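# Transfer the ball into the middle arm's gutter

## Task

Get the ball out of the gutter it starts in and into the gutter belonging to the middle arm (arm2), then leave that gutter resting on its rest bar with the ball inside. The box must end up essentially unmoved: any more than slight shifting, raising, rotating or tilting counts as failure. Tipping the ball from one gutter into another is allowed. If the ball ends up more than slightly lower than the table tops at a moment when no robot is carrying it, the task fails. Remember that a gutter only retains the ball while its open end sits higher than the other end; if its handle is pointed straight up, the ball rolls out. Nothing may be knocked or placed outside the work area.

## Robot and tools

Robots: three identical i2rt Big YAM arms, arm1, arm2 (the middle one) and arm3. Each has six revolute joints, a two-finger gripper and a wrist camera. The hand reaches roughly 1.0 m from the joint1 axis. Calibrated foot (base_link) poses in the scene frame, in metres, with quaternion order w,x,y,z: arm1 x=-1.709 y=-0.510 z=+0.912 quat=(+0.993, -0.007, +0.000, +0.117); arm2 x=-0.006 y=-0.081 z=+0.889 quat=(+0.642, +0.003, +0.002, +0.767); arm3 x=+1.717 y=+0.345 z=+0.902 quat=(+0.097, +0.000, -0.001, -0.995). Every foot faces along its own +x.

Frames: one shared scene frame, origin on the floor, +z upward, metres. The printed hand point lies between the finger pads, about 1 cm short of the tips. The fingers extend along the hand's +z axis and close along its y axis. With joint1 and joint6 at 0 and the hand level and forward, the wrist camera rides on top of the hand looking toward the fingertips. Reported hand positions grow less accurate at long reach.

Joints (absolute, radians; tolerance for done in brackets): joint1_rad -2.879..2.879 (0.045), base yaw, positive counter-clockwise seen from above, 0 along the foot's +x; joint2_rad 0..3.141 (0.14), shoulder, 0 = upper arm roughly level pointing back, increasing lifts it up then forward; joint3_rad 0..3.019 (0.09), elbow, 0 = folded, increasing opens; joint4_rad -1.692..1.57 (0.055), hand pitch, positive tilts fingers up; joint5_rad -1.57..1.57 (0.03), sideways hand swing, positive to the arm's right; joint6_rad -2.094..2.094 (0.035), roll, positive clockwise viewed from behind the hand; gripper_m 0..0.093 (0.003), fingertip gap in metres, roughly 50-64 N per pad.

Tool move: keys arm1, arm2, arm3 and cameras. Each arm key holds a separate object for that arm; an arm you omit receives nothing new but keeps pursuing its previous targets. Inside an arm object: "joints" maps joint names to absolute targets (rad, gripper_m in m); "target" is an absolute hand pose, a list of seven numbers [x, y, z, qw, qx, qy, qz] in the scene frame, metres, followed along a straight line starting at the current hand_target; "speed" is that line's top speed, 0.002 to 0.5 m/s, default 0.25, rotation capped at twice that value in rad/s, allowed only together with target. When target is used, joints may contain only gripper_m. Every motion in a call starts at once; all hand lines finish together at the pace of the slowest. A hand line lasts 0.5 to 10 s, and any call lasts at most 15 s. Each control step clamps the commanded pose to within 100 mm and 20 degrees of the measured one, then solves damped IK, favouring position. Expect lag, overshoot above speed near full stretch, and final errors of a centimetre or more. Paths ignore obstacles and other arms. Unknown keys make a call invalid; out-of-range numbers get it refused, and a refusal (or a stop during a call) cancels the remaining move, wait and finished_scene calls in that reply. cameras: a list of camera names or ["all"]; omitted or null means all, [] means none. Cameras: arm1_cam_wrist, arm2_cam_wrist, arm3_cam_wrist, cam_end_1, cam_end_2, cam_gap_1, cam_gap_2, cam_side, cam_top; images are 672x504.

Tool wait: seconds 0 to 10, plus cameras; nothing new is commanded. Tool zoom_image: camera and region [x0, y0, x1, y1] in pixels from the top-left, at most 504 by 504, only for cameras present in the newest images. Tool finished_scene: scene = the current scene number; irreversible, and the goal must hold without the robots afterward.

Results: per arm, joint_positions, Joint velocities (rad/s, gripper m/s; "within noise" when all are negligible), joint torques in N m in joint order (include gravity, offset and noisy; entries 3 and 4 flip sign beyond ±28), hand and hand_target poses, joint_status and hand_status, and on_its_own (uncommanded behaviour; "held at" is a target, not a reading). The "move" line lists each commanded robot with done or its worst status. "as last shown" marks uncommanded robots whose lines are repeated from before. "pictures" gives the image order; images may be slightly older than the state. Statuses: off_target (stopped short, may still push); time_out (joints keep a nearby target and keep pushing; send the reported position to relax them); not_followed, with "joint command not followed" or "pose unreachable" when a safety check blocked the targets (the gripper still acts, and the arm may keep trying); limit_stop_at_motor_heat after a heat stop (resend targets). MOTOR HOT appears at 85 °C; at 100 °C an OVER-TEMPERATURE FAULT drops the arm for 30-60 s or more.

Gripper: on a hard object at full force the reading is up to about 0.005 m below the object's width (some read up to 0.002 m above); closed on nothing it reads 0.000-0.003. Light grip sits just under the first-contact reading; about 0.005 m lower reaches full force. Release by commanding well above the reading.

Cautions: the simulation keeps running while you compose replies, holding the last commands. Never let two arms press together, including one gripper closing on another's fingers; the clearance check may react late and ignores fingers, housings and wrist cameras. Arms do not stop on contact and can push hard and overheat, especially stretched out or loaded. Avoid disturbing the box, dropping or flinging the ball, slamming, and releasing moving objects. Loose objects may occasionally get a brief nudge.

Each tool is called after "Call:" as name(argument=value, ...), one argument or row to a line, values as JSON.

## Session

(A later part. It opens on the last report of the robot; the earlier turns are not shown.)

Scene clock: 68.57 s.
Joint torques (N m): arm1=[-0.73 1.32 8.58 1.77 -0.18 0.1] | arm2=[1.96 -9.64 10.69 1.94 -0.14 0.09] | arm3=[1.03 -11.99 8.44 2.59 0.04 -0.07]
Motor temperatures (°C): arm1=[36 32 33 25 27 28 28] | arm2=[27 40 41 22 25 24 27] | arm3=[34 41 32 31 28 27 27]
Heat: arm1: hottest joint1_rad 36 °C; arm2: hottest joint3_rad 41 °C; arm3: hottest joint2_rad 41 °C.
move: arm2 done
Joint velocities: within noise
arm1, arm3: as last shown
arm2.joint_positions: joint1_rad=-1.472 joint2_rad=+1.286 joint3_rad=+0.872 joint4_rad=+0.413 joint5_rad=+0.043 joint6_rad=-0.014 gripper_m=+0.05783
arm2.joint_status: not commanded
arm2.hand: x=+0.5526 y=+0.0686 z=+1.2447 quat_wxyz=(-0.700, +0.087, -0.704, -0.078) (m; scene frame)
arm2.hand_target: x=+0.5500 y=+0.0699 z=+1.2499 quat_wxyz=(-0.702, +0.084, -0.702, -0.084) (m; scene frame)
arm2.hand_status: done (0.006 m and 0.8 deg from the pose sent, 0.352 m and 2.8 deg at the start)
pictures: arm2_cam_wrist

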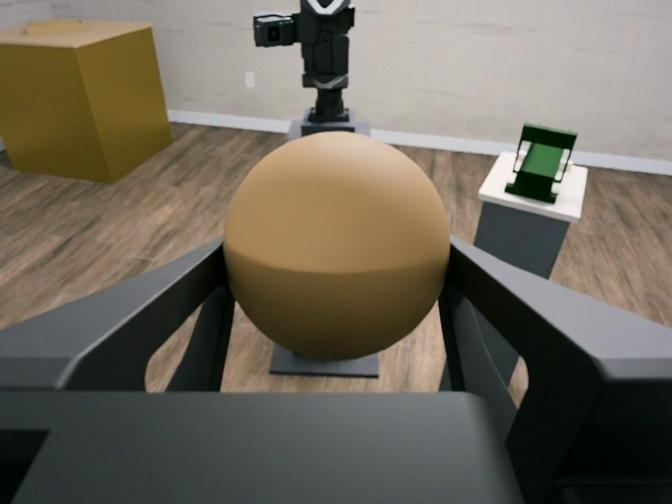

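Call:
move(
  arm2={"joints":{"joint1_rad":0.377,"joint3_rad":1.3,"joint4_rad":-1.0,"joint5_rad":0,"joint6_rad":0.8}},
  cameras=[],
)

Call:
move(
  arm2={"target":[-0.281,0.365,1.15,0,0.944,0.330,0],"speed":0.2},
)

Scene clock: 72.90 s.
Joint torques (N m): arm1=[-0.67 1.32 8.57 1.77 -0.18 0.1] | arm2=[1.96 -10.29 14.95 1.22 0.06 0.12] | arm3=[1.03 -12.04 8.47 2.61 0.04 -0.07]
Motor temperatures (°C): arm1=[36 32 33 25 26 28 27] | arm2=[27 40 41 22 25 24 28] | arm3=[33 41 32 31 28 27 26]
Heat: arm1: hottest joint1_rad 36 °C; arm2: hottest joint3_rad 41 °C; arm3: hottest joint2_rad 41 °C.
move: arm2 done
Joint velocities: within noise
arm1, arm3: as last shown
arm2.joint_positions: joint1_rad=+0.374 joint2_rad=+1.290 joint3_rad=+1.253 joint4_rad=-0.994 joint5_rad=-0.002 joint6_rad=+0.784 gripper_m=+0.05785
arm2.joint_status: all done
arm2.hand: x=-0.2610 y=+0.3366 z=+1.1795 quat_wxyz=(-0.028, +0.597, -0.756, -0.267) (m; scene frame)
arm2.hand_target: x=-0.2651 y=+0.3412 z=+1.2096 quat_wxyz=(-0.029, +0.587, -0.754, -0.294) (m; scene frame)
arm2.hand_status: not commanded
pictures: none
No camera images: "cameras" was empty.

Scene clock: 80.13 s.
Joint torques (N m): arm1=[-0.62 1.32 8.58 1.76 -0.18 0.1] | arm2=[2.26 -13.33 14.97 -0.09 -0.12 -0.19] | arm3=[1.03 -12.1 8.44 2.59 0.04 -0.06]
Motor temperatures (°C): arm1=[36 32 33 25 26 27 27] | arm2=[27 40 42 22 25 24 28] | arm3=[33 41 31 31 28 27 26]
Heat: arm1: hottest joint1_rad 36 °C; arm2: hottest joint3_rad 42 °C; arm3: hottest joint2_rad 41 °C.
move: arm2 off_target
Joint velocities: within noise
arm1, arm3: as last shown
arm2.joint_positions: joint1_rad=+0.373 joint2_rad=+1.701 joint3_rad=+1.675 joint4_rad=-1.589 joint5_rad=+0.004 joint6_rad=-1.669 gripper_m=+0.05786
arm2.joint_status: not commanded
arm2.hand: x=-0.2698 y=+0.3538 z=+1.1334 quat_wxyz=(+0.019, +0.948, +0.318, +0.004) (m; scene frame)
arm2.hand_target: x=-0.2805 y=+0.3640 z=+1.1499 quat_wxyz=(+0.000, +0.944, +0.330, +0.000) (m; scene frame)
arm2.hand_status: off_target (0.023 m and 2.6 deg from the pose sent, 0.046 m and 143.4 deg at the start)
pictures: arm1_cam_wrist, arm2_cam_wrist, arm3_cam_wrist, cam_end_1, cam_end_2, cam_gap_1, cam_gap_2, cam_side, cam_top

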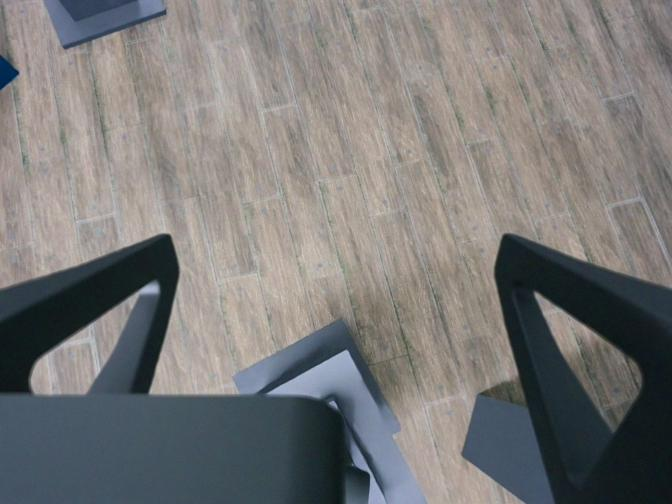

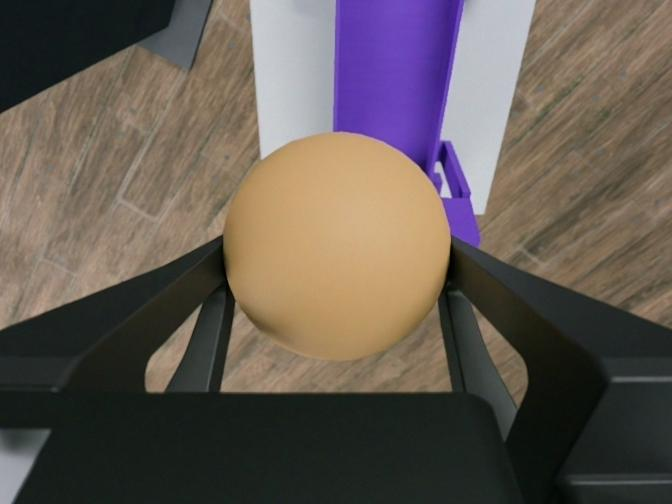

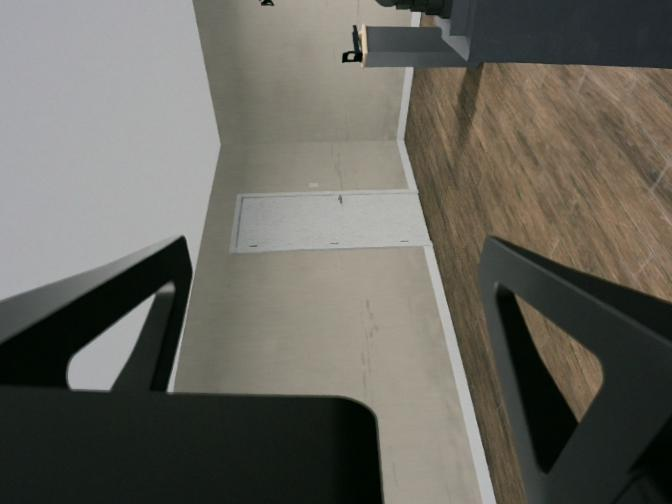

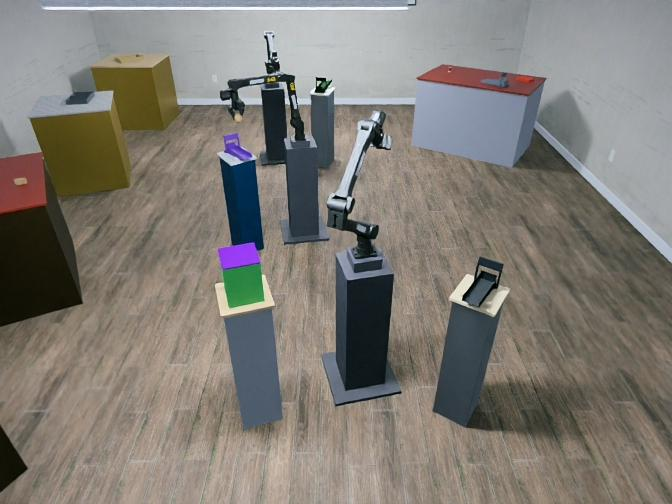

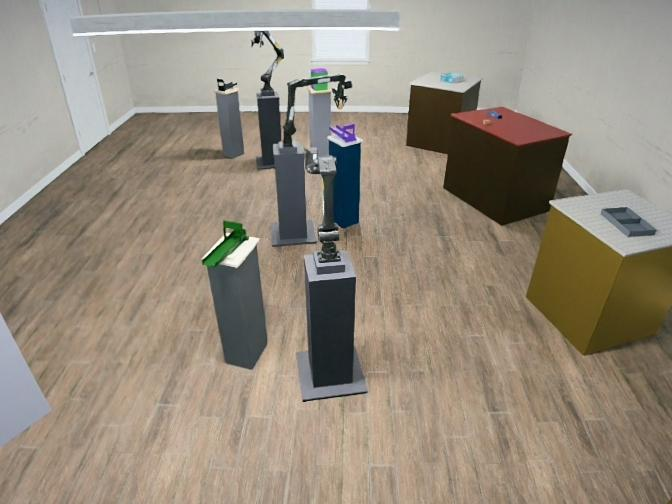

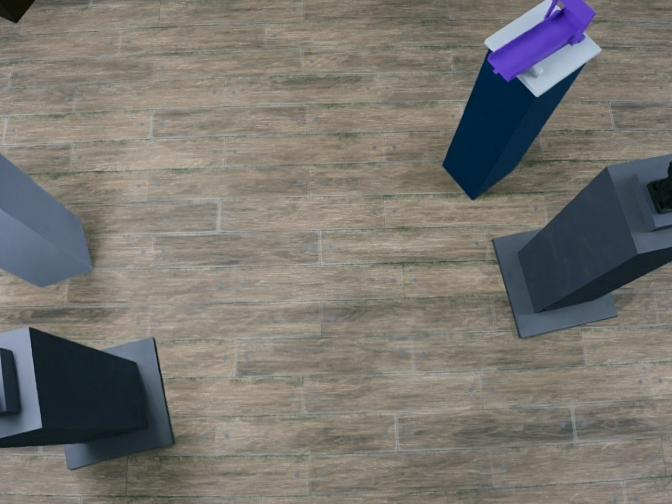

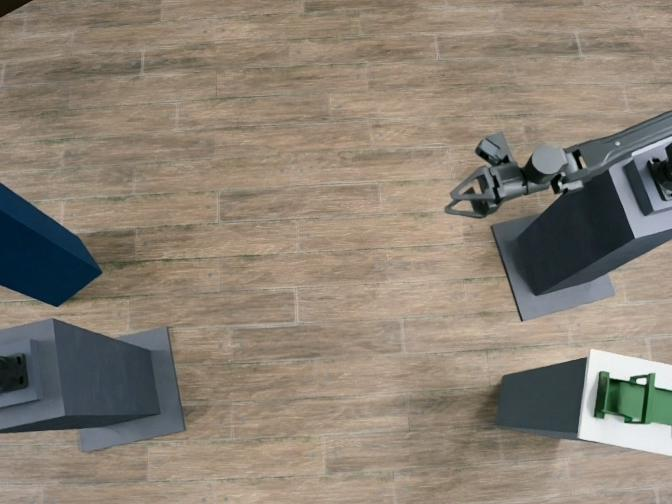

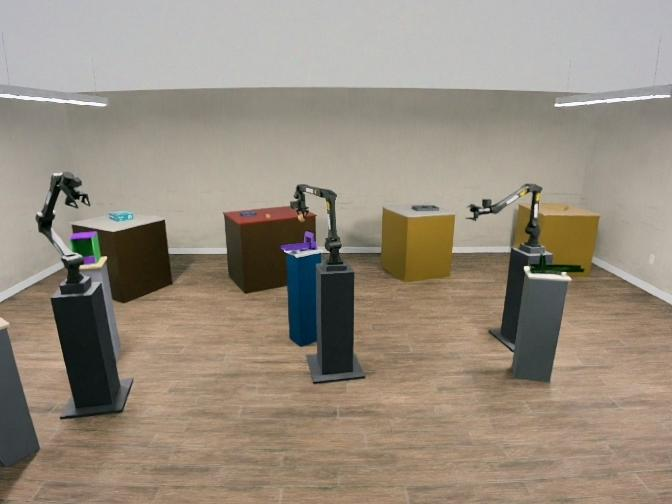

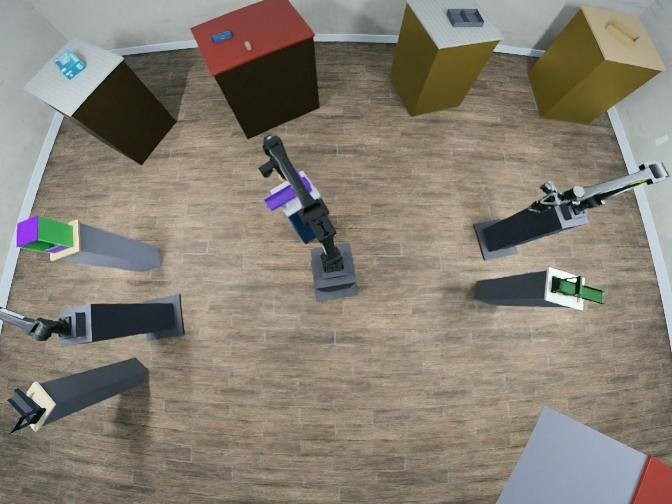

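Call:
move(
  arm2={"target":[-0.296,0.376,1.01,0,0.944,0.330,0],"speed":0.12},
  cameras=["arm2_cam_wrist","cam_side","cam_end_1","cam_gap_1"],
)

Call:
zoom_image(
  camera="cam_side",
  region=[270, 200, 340, 260],
)

Call:
zoom_image(
  camera="cam_end_1",
  region=[205, 90, 285, 170],
)

Call:
zoom_image(
  camera="cam_gap_1",
  region=[472, 0, 632, 120],
)

Scene clock: 83.13 s.
Joint torques (N m): arm1=[-0.67 1.26 8.57 1.76 -0.18 0.1] | arm2=[2.26 -15.15 9.47 0.79 -0.13 -0.07] | arm3=[1.03 -11.99 8.46 2.58 0.03 -0.06]
Motor temperatures (°C): arm1=[36 32 33 25 26 27 27] | arm2=[27 40 42 22 25 24 28] | arm3=[33 41 31 31 28 27 26]
Heat: arm1: hottest joint1_rad 36 °C; arm2: hottest joint3_rad 42 °C; arm3: hottest joint2_rad 41 °C.
move: arm2 done
Joint velocities: within noise
arm1, arm3: as last shown
arm2.joint_positions: joint1_rad=+0.383 joint2_rad=+1.808 joint3_rad=+1.499 joint4_rad=-1.272 joint5_rad=+0.004 joint6_rad=-1.670 gripper_m=+0.05786
arm2.joint_status: not commanded
arm2.hand: x=-0.2902 y=+0.3758 z=+1.0120 quat_wxyz=(+0.003, +0.946, +0.323, +0.000) (m; scene frame)
arm2.hand_target: x=-0.2960 y=+0.3759 z=+1.0100 quat_wxyz=(+0.000, +0.944, +0.330, +0.000) (m; scene frame)
arm2.hand_status: done (0.006 m and 0.9 deg from the pose sent, 0.128 m and 2.6 deg at the start)
pictures: arm2_cam_wrist, cam_end_1, cam_gap_1, cam_side

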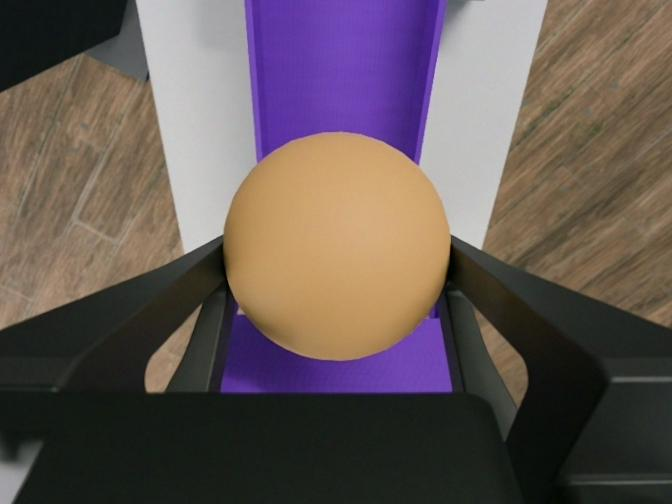

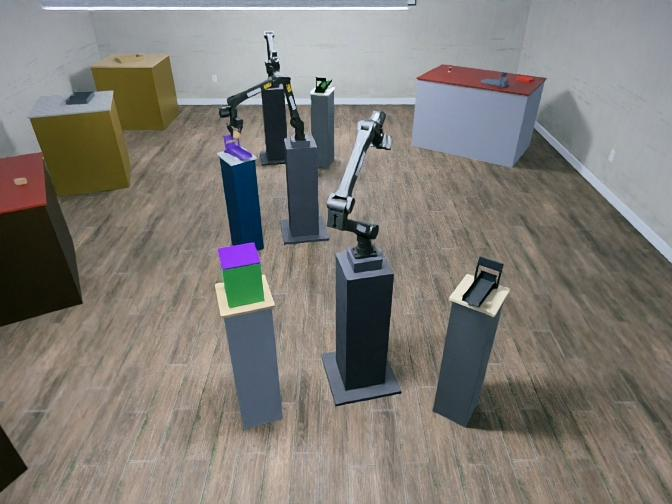

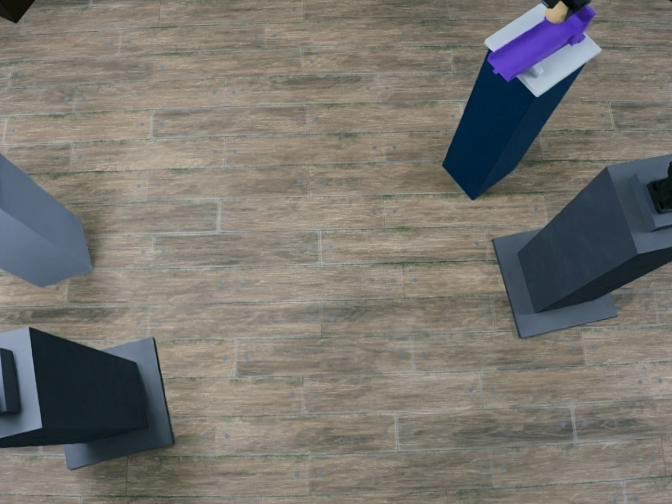

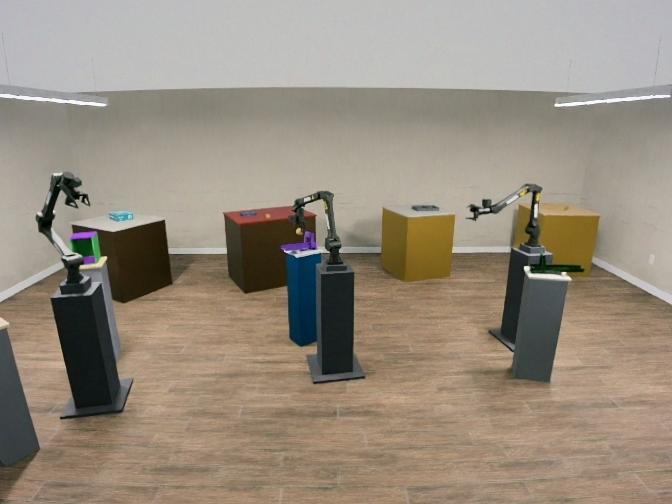

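Scaled by 7.200 from the camera's 672x504 image, which has a finer 960x720 frame.

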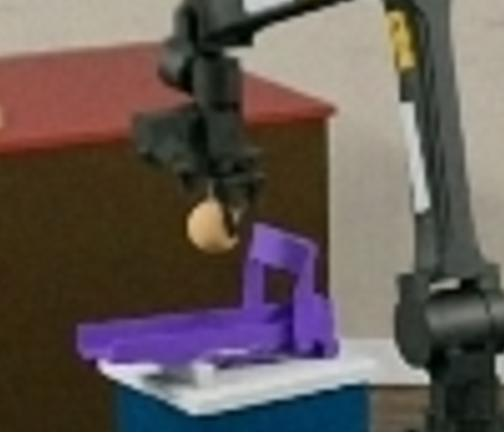

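Scaled by 6.300 from the camera's 672x504 image, which has a finer 960x720 frame.

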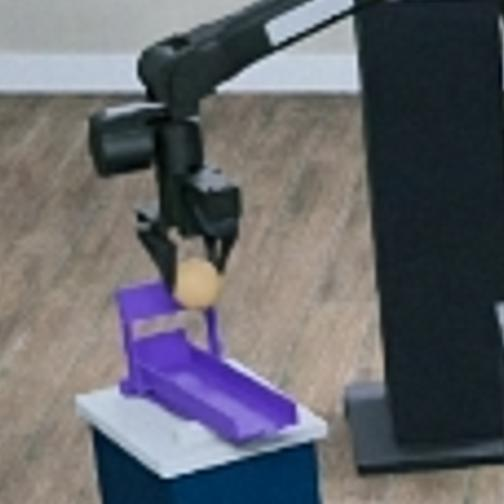

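Scaled by 3.150 from the camera's 672x504 image, which has a finer 960x720 frame.

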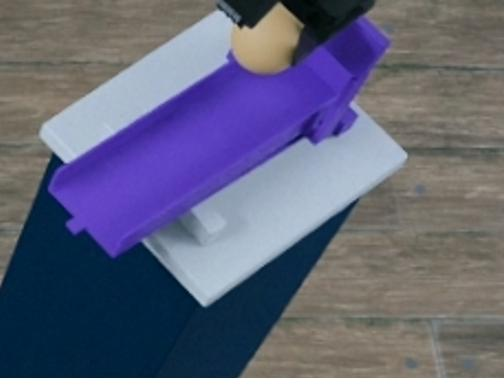

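Call:
move(
  arm2={"target":[-0.310,0.363,0.955,0,0.944,0.330,0],"speed":0.1},
  cameras=["arm2_cam_wrist","cam_side","cam_end_1","cam_gap_1"],
)

Call:
zoom_image(
  camera="cam_side",
  region=[270, 200, 340, 260],
)

Call:
zoom_image(
  camera="cam_end_1",
  region=[205, 90, 285, 170],
)

Scene clock: 84.83 s.
Joint torques (N m): arm1=[-0.67 1.26 8.59 1.77 -0.18 0.1] | arm2=[2.26 -15.38 8.99 0.68 -0.16 0.15] | arm3=[0.97 -11.99 8.47 2.58 0.04 -0.06]
Motor temperatures (°C): arm1=[36 32 33 25 26 27 27] | arm2=[27 40 42 22 25 24 28] | arm3=[33 41 31 31 28 27 26]
Heat: arm1: hottest joint1_rad 36 °C; arm2: hottest joint3_rad 42 °C; arm3: hottest joint2_rad 41 °C.
move: arm2 done
Joint velocities: within noise
arm1.joint_positions: joint1_rad=-0.748 joint2_rad=+0.602 joint3_rad=+1.393 joint4_rad=-1.555 joint5_rad=-0.170 joint6_rad=-0.184 gripper_m=+0.09396
arm1.joint_status: not commanded
arm1.hand: x=-1.5290 y=-0.5723 z=+1.4175 quat_wxyz=(-0.396, -0.115, -0.909, +0.067) (m; scene frame)
arm1.hand_target: x=-1.5308 y=-0.5713 z=+1.4255 quat_wxyz=(-0.405, -0.113, -0.905, +0.070) (m; scene frame)
arm1.hand_status: not commanded
arm2.joint_positions: joint1_rad=+0.419 joint2_rad=+1.852 joint3_rad=+1.410 joint4_rad=-1.138 joint5_rad=+0.004 joint6_rad=-1.656 gripper_m=+0.05786
arm2.joint_status: not commanded
arm2.hand: x=-0.3053 y=+0.3628 z=+0.9579 quat_wxyz=(+0.002, +0.942, +0.334, +0.000) (m; scene frame)
arm2.hand_target: x=-0.3100 y=+0.3629 z=+0.9551 quat_wxyz=(+0.000, +0.944, +0.330, +0.000) (m; scene frame)
arm2.hand_status: done (0.005 m and 0.6 deg from the pose sent, 0.062 m and 0.9 deg at the start)
arm3: as last shown
pictures: arm2_cam_wrist, cam_end_1, cam_gap_1, cam_side

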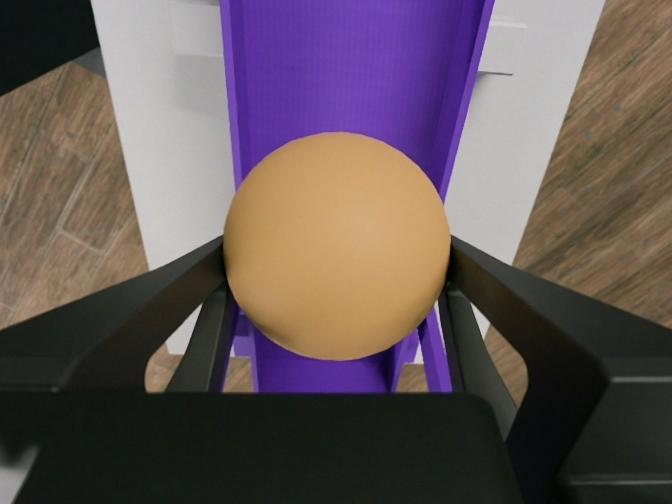

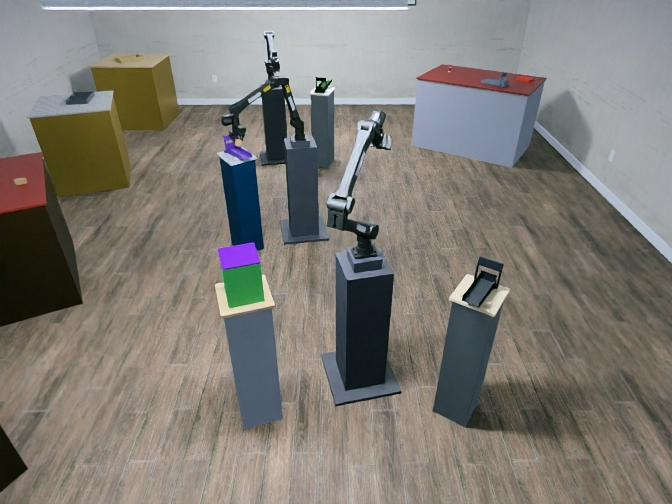

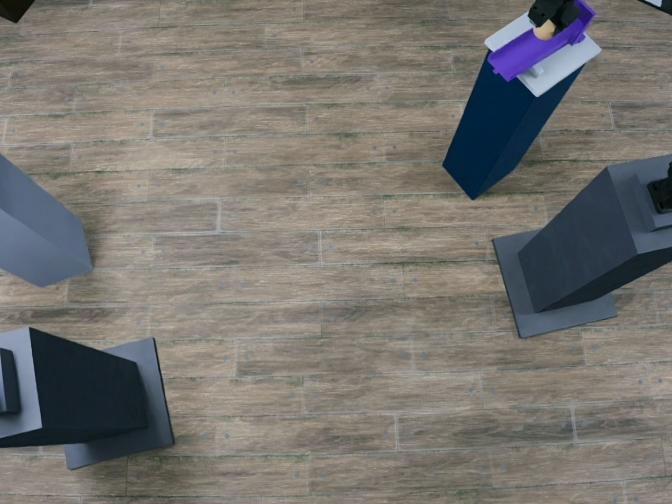

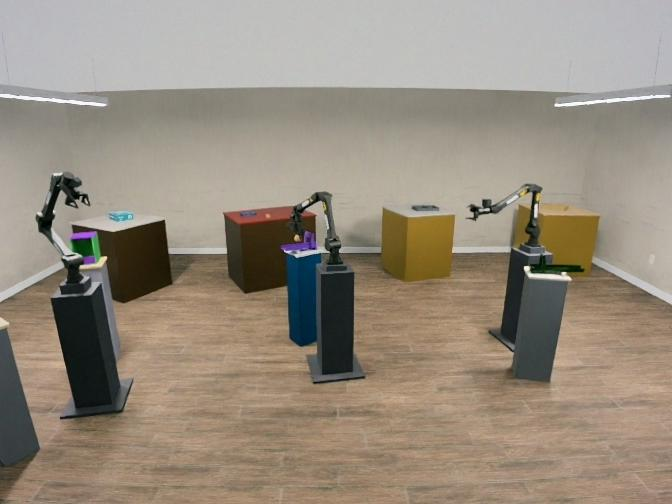

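Scaled by 7.200 from the camera's 672x504 image, which has a finer 960x720 frame.

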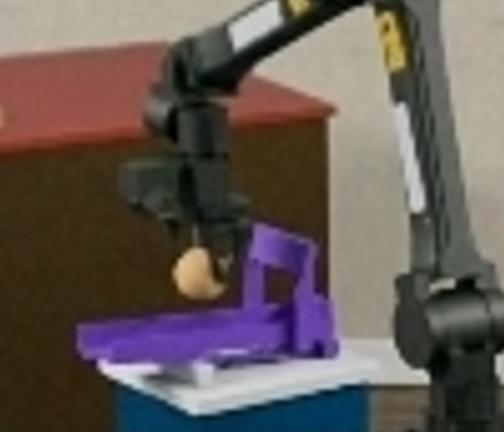

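Scaled by 6.300 from the camera's 672x504 image, which has a finer 960x720 frame.

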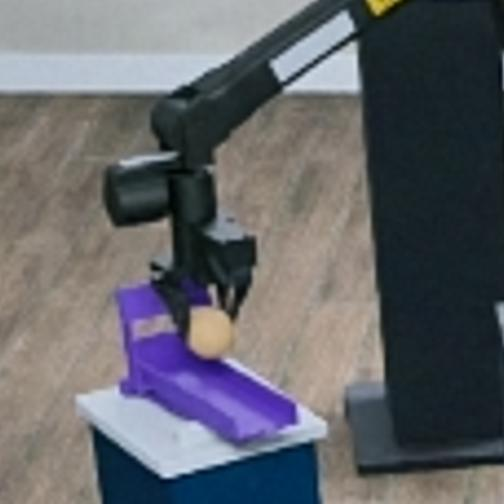

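Call:
move(
  arm2={"target":[-0.310,0.363,0.937,0,0.944,0.330,0],"speed":0.06},
  cameras=["arm2_cam_wrist","cam_side"],
)

Call:
zoom_image(
  camera="cam_side",
  region=[280, 220, 330, 260],
)

Scene clock: 86.23 s.
Joint torques (N m): arm1=[-0.73 1.38 8.57 1.77 -0.18 0.1] | arm2=[2.37 -15.03 8.68 0.77 -0.14 0.14] | arm3=[1.03 -11.99 8.43 2.55 0.04 -0.06]
Motor temperatures (°C): arm1=[36 32 33 25 26 27 27] | arm2=[27 40 42 22 25 24 28] | arm3=[33 41 31 31 28 27 26]
Heat: arm1: hottest joint1_rad 36 °C; arm2: hottest joint3_rad 42 °C; arm3: hottest joint2_rad 41 °C.
move: arm2 done
Joint velocities: within noise
arm1, arm3: as last shown
arm2.joint_positions: joint1_rad=+0.419 joint2_rad=+1.870 joint3_rad=+1.391 joint4_rad=-1.096 joint5_rad=+0.004 joint6_rad=-1.656 gripper_m=+0.05786
arm2.joint_status: not commanded
arm2.hand: x=-0.3060 y=+0.3636 z=+0.9420 quat_wxyz=(+0.000, +0.943, +0.334, +0.000) (m; scene frame)
arm2.hand_target: x=-0.3100 y=+0.3629 z=+0.9371 quat_wxyz=(+0.000, +0.944, +0.330, +0.000) (m; scene frame)
arm2.hand_status: done (0.006 m and 0.5 deg from the pose sent, 0.021 m and 0.6 deg at the start)
pictures: arm2_cam_wrist, cam_side

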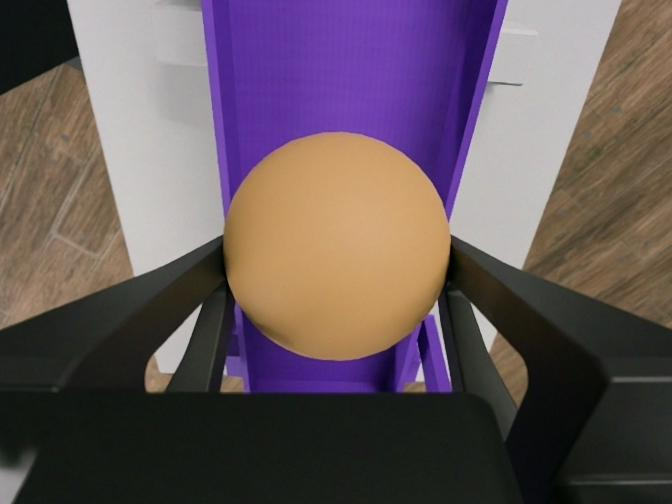

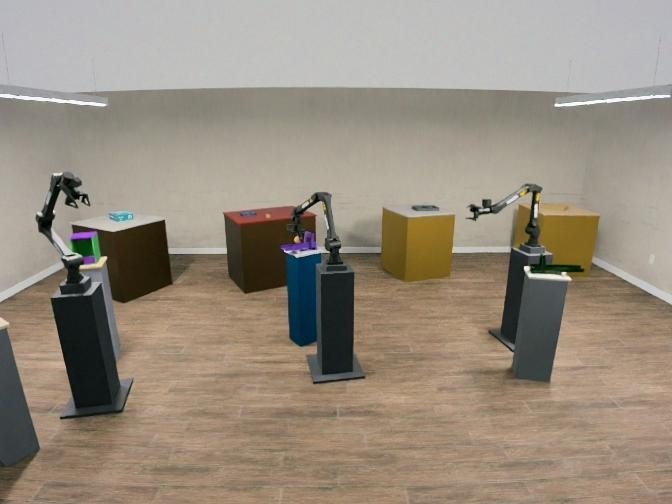

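Scaled by 10.080 from the camera's 672x504 image, which has a finer 960x720 frame.

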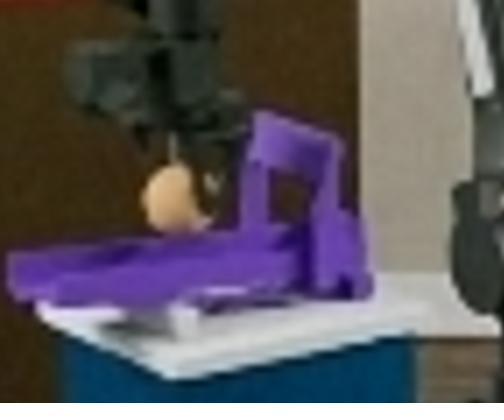

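Call:
move(
  arm2={"target":[-0.3105,0.3625,0.916,0,0.944,0.330,0],"speed":0.06},
  cameras=["arm2_cam_wrist","cam_side"],
)

Call:
zoom_image(
  camera="cam_side",
  region=[280, 220, 330, 260],
)

Scene clock: 87.83 s.
Joint torques (N m): arm1=[-0.67 1.38 8.59 1.76 -0.18 0.1] | arm2=[2.43 -15.38 8.43 0.76 -0.17 0.15] | arm3=[1.08 -12.04 8.43 2.58 0.04 -0.06]
Motor temperatures (°C): arm1=[36 32 33 25 26 27 27] | arm2=[27 40 42 22 25 24 28] | arm3=[33 41 31 31 28 27 26]
Heat: arm1: hottest joint1_rad 36 °C; arm2: hottest joint3_rad 42 °C; arm3: hottest joint2_rad 41 °C.
move: arm2 done
Joint velocities: within noise
arm1, arm3: as last shown
arm2.joint_positions: joint1_rad=+0.419 joint2_rad=+1.897 joint3_rad=+1.368 joint4_rad=-1.047 joint5_rad=+0.004 joint6_rad=-1.655 gripper_m=+0.05786
arm2.joint_status: not commanded
arm2.hand: x=-0.3060 y=+0.3636 z=+0.9207 quat_wxyz=(+0.000, +0.943, +0.334, +0.000) (m; scene frame)
arm2.hand_target: x=-0.3105 y=+0.3625 z=+0.9162 quat_wxyz=(+0.000, +0.944, +0.330, +0.000) (m; scene frame)
arm2.hand_status: done (0.007 m and 0.5 deg from the pose sent, 0.026 m and 0.5 deg at the start)
pictures: arm2_cam_wrist, cam_side

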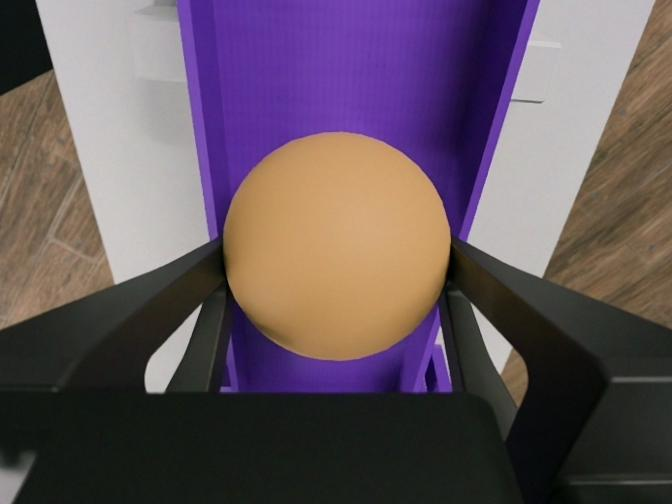

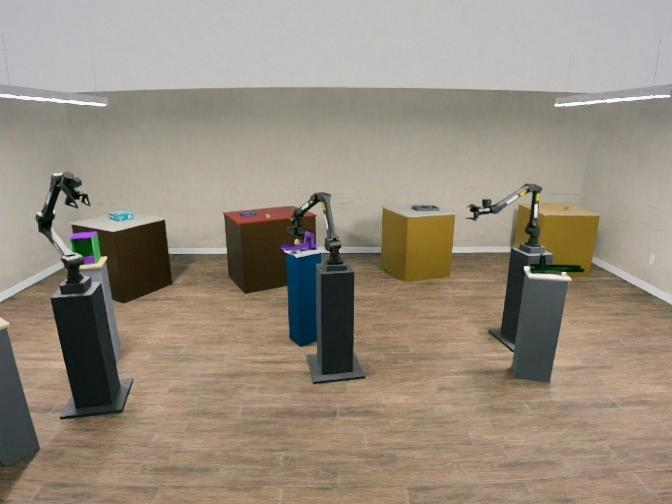

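Scaled by 10.080 from the camera's 672x504 image, which has a finer 960x720 frame.

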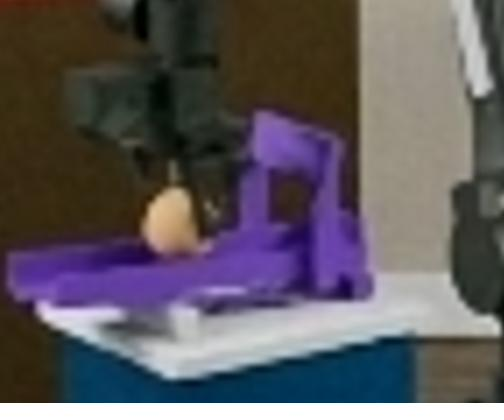

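Call:
move(
  arm2={"target":[-0.3105,0.3625,0.908,0,0.944,0.330,0],"speed":0.04},
  cameras=["arm2_cam_wrist","cam_side"],
)

Call:
zoom_image(
  camera="cam_side",
  region=[280, 220, 330, 260],
)

Scene clock: 89.33 s.
Joint torques (N m): arm1=[-0.67 1.26 8.59 1.78 -0.18 0.1] | arm2=[2.26 -15.33 8.32 0.83 -0.14 0.16] | arm3=[1.03 -12.16 8.44 2.59 0.04 -0.07]
Motor temperatures (°C): arm1=[36 32 33 25 26 27 27] | arm2=[27 40 42 22 25 24 28] | arm3=[33 41 31 31 28 26 26]
Heat: arm1: hottest joint1_rad 36 °C; arm2: hottest joint3_rad 42 °C; arm3: hottest joint2_rad 41 °C.
move: arm2 done
Joint velocities: within noise
arm1: as last shown
arm2.joint_positions: joint1_rad=+0.419 joint2_rad=+1.905 joint3_rad=+1.362 joint4_rad=-1.029 joint5_rad=+0.004 joint6_rad=-1.655 gripper_m=+0.05786
arm2.joint_status: not commanded
arm2.hand: x=-0.3065 y=+0.3641 z=+0.9142 quat_wxyz=(-0.001, +0.943, +0.334, -0.001) (m; scene frame)
arm2.hand_target: x=-0.3104 y=+0.3624 z=+0.9081 quat_wxyz=(+0.000, +0.944, +0.330, +0.000) (m; scene frame)
arm2.hand_status: done (0.008 m and 0.5 deg from the pose sent, 0.013 m and 0.5 deg at the start)
arm3.joint_positions: joint1_rad=+0.042 joint2_rad=+1.589 joint3_rad=+1.103 joint4_rad=+0.444 joint5_rad=+0.002 joint6_rad=+1.558 gripper_m=+0.08788
arm3.joint_status: not commanded
arm3.hand: x=+1.0559 y=+0.1876 z=+1.2217 quat_wxyz=(-0.541, -0.569, +0.444, +0.432) (m; scene frame)
arm3.hand_target: x=+1.0601 y=+0.1802 z=+1.2397 quat_wxyz=(-0.557, -0.558, +0.435, +0.435) (m; scene frame)
arm3.hand_status: not commanded
pictures: arm2_cam_wrist, cam_side

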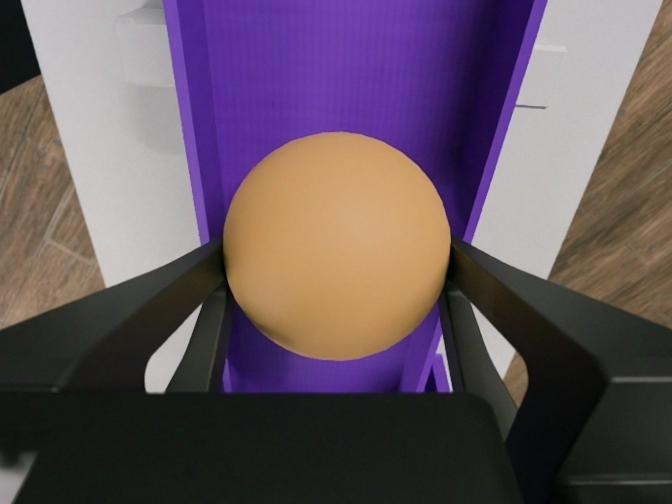

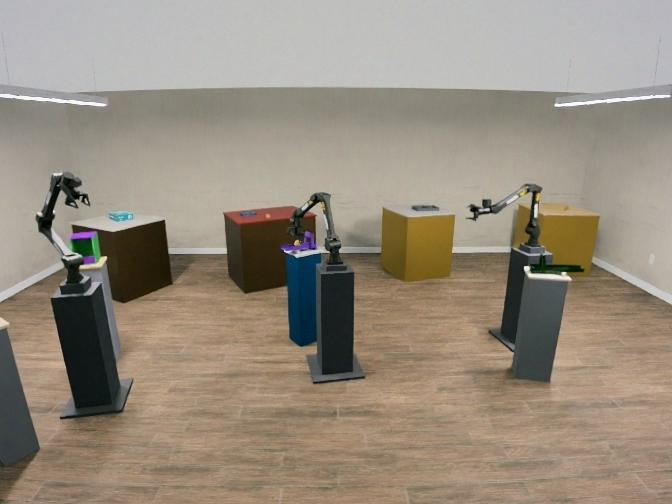

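Scaled by 10.080 from the camera's 672x504 image, which has a finer 960x720 frame.

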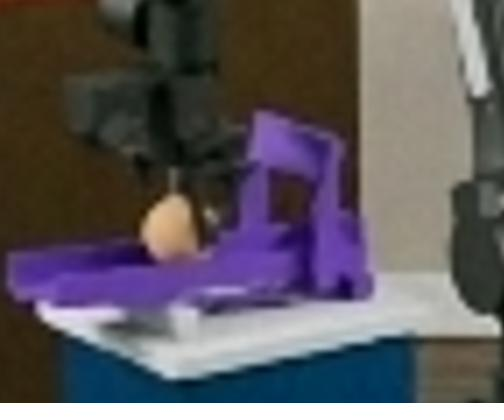

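Call:
move(
  arm2={"target":[-0.3100,0.3615,0.9005,0,0.944,0.330,0],"speed":0.04},
  cameras=["arm2_cam_wrist","cam_side"],
)

Call:
zoom_image(
  camera="cam_side",
  region=[280, 220, 330, 260],
)

Scene clock: 90.70 s.
Joint torques (N m): arm1=[-0.73 1.32 8.58 1.77 -0.18 0.1] | arm2=[2.37 -15.21 8.16 0.83 -0.14 0.17] | arm3=[0.97 -11.99 8.46 2.58 0.04 -0.06]
Motor temperatures (°C): arm1=[36 32 33 25 26 27 27] | arm2=[27 40 42 22 25 24 28] | arm3=[33 41 31 31 28 26 26]
Heat: arm1: hottest joint1_rad 36 °C; arm2: hottest joint3_rad 42 °C; arm3: hottest joint2_rad 41 °C.
move: arm2 done
Joint velocities: within noise
arm1, arm3: as last shown
arm2.joint_positions: joint1_rad=+0.419 joint2_rad=+1.913 joint3_rad=+1.352 joint4_rad=-1.011 joint5_rad=+0.004 joint6_rad=-1.655 gripper_m=+0.05786
arm2.joint_status: not commanded
arm2.hand: x=-0.3060 y=+0.3634 z=+0.9069 quat_wxyz=(-0.002, +0.943, +0.334, -0.001) (m; scene frame)
arm2.hand_target: x=-0.3099 y=+0.3615 z=+0.9006 quat_wxyz=(+0.000, +0.944, +0.330, +0.000) (m; scene frame)
arm2.hand_status: done (0.008 m and 0.5 deg from the pose sent, 0.014 m and 0.5 deg at the start)
pictures: arm2_cam_wrist, cam_side

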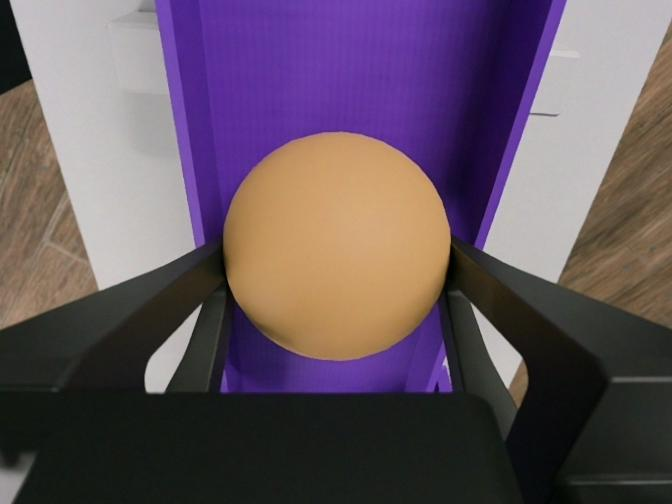

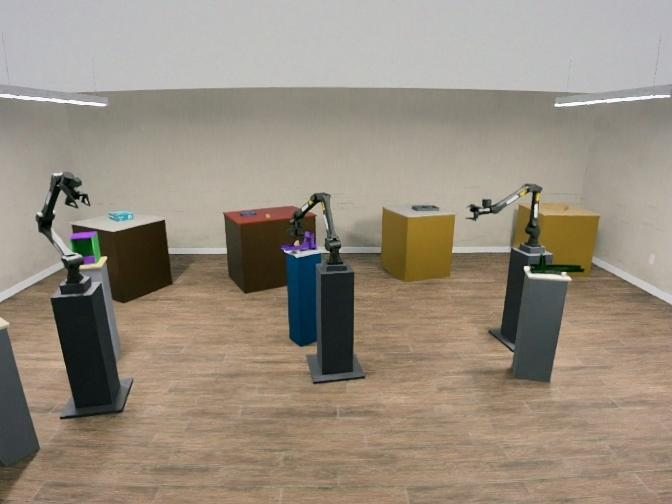

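Scaled by 10.080 from the camera's 672x504 image, which has a finer 960x720 frame.

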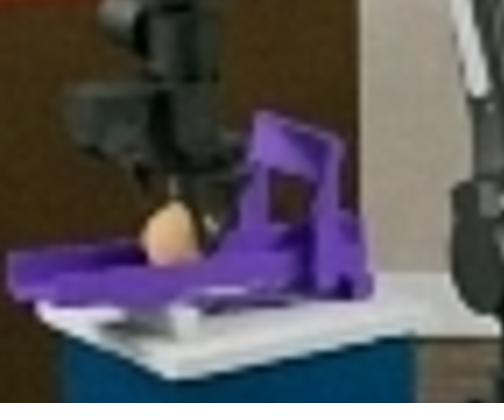

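Call:
move(
  arm2={"joints":{"gripper_m":0.065}},
  cameras=["arm2_cam_wrist","cam_side"],
)

Call:
zoom_image(
  camera="cam_side",
  region=[280, 220, 330, 260],
)

Scene clock: 91.67 s.
Joint torques (N m): arm1=[-0.67 1.32 8.59 1.74 -0.19 0.09] | arm2=[2.14 -15.09 8.2 0.84 -0.15 0.14] | arm3=[1.03 -12.04 8.46 2.58 0.03 -0.06]
Motor temperatures (°C): arm1=[36 32 33 25 26 27 27] | arm2=[27 40 42 22 25 24 28] | arm3=[33 41 31 31 27 26 26]
Heat: arm1: hottest joint1_rad 36 °C; arm2: hottest joint3_rad 42 °C; arm3: hottest joint2_rad 41 °C.
move: arm2 done
Joint velocities: within noise
arm1, arm3: as last shown
arm2.joint_positions: joint1_rad=+0.419 joint2_rad=+1.913 joint3_rad=+1.352 joint4_rad=-1.011 joint5_rad=+0.004 joint6_rad=-1.655 gripper_m=+0.06484
arm2.joint_status: all done
arm2.hand: x=-0.3060 y=+0.3634 z=+0.9069 quat_wxyz=(-0.002, +0.943, +0.334, -0.001) (m; scene frame)
arm2.hand_target: x=-0.3099 y=+0.3614 z=+0.9006 quat_wxyz=(+0.000, +0.944, +0.330, +0.000) (m; scene frame)
arm2.hand_status: not commanded
pictures: arm2_cam_wrist, cam_side

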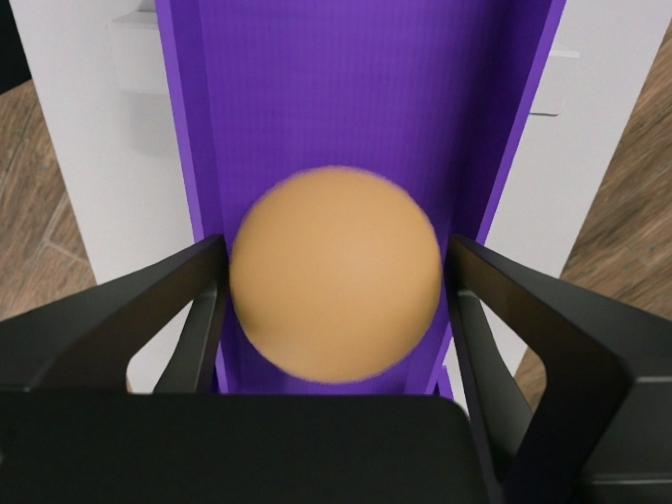

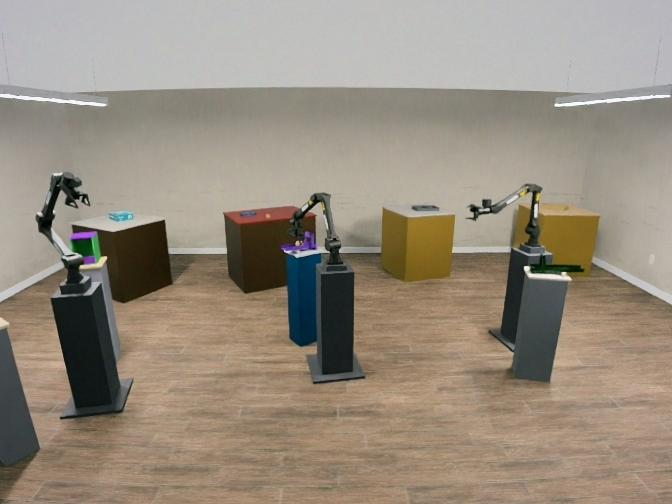

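Scaled by 10.080 from the camera's 672x504 image, which has a finer 960x720 frame.

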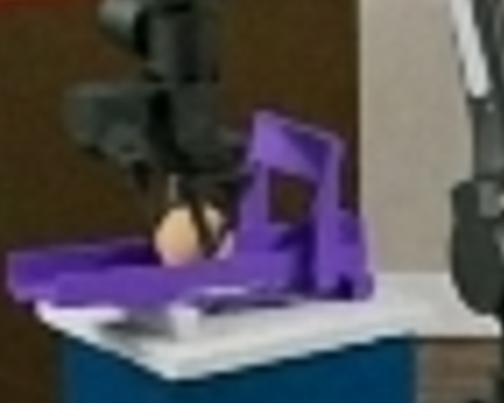

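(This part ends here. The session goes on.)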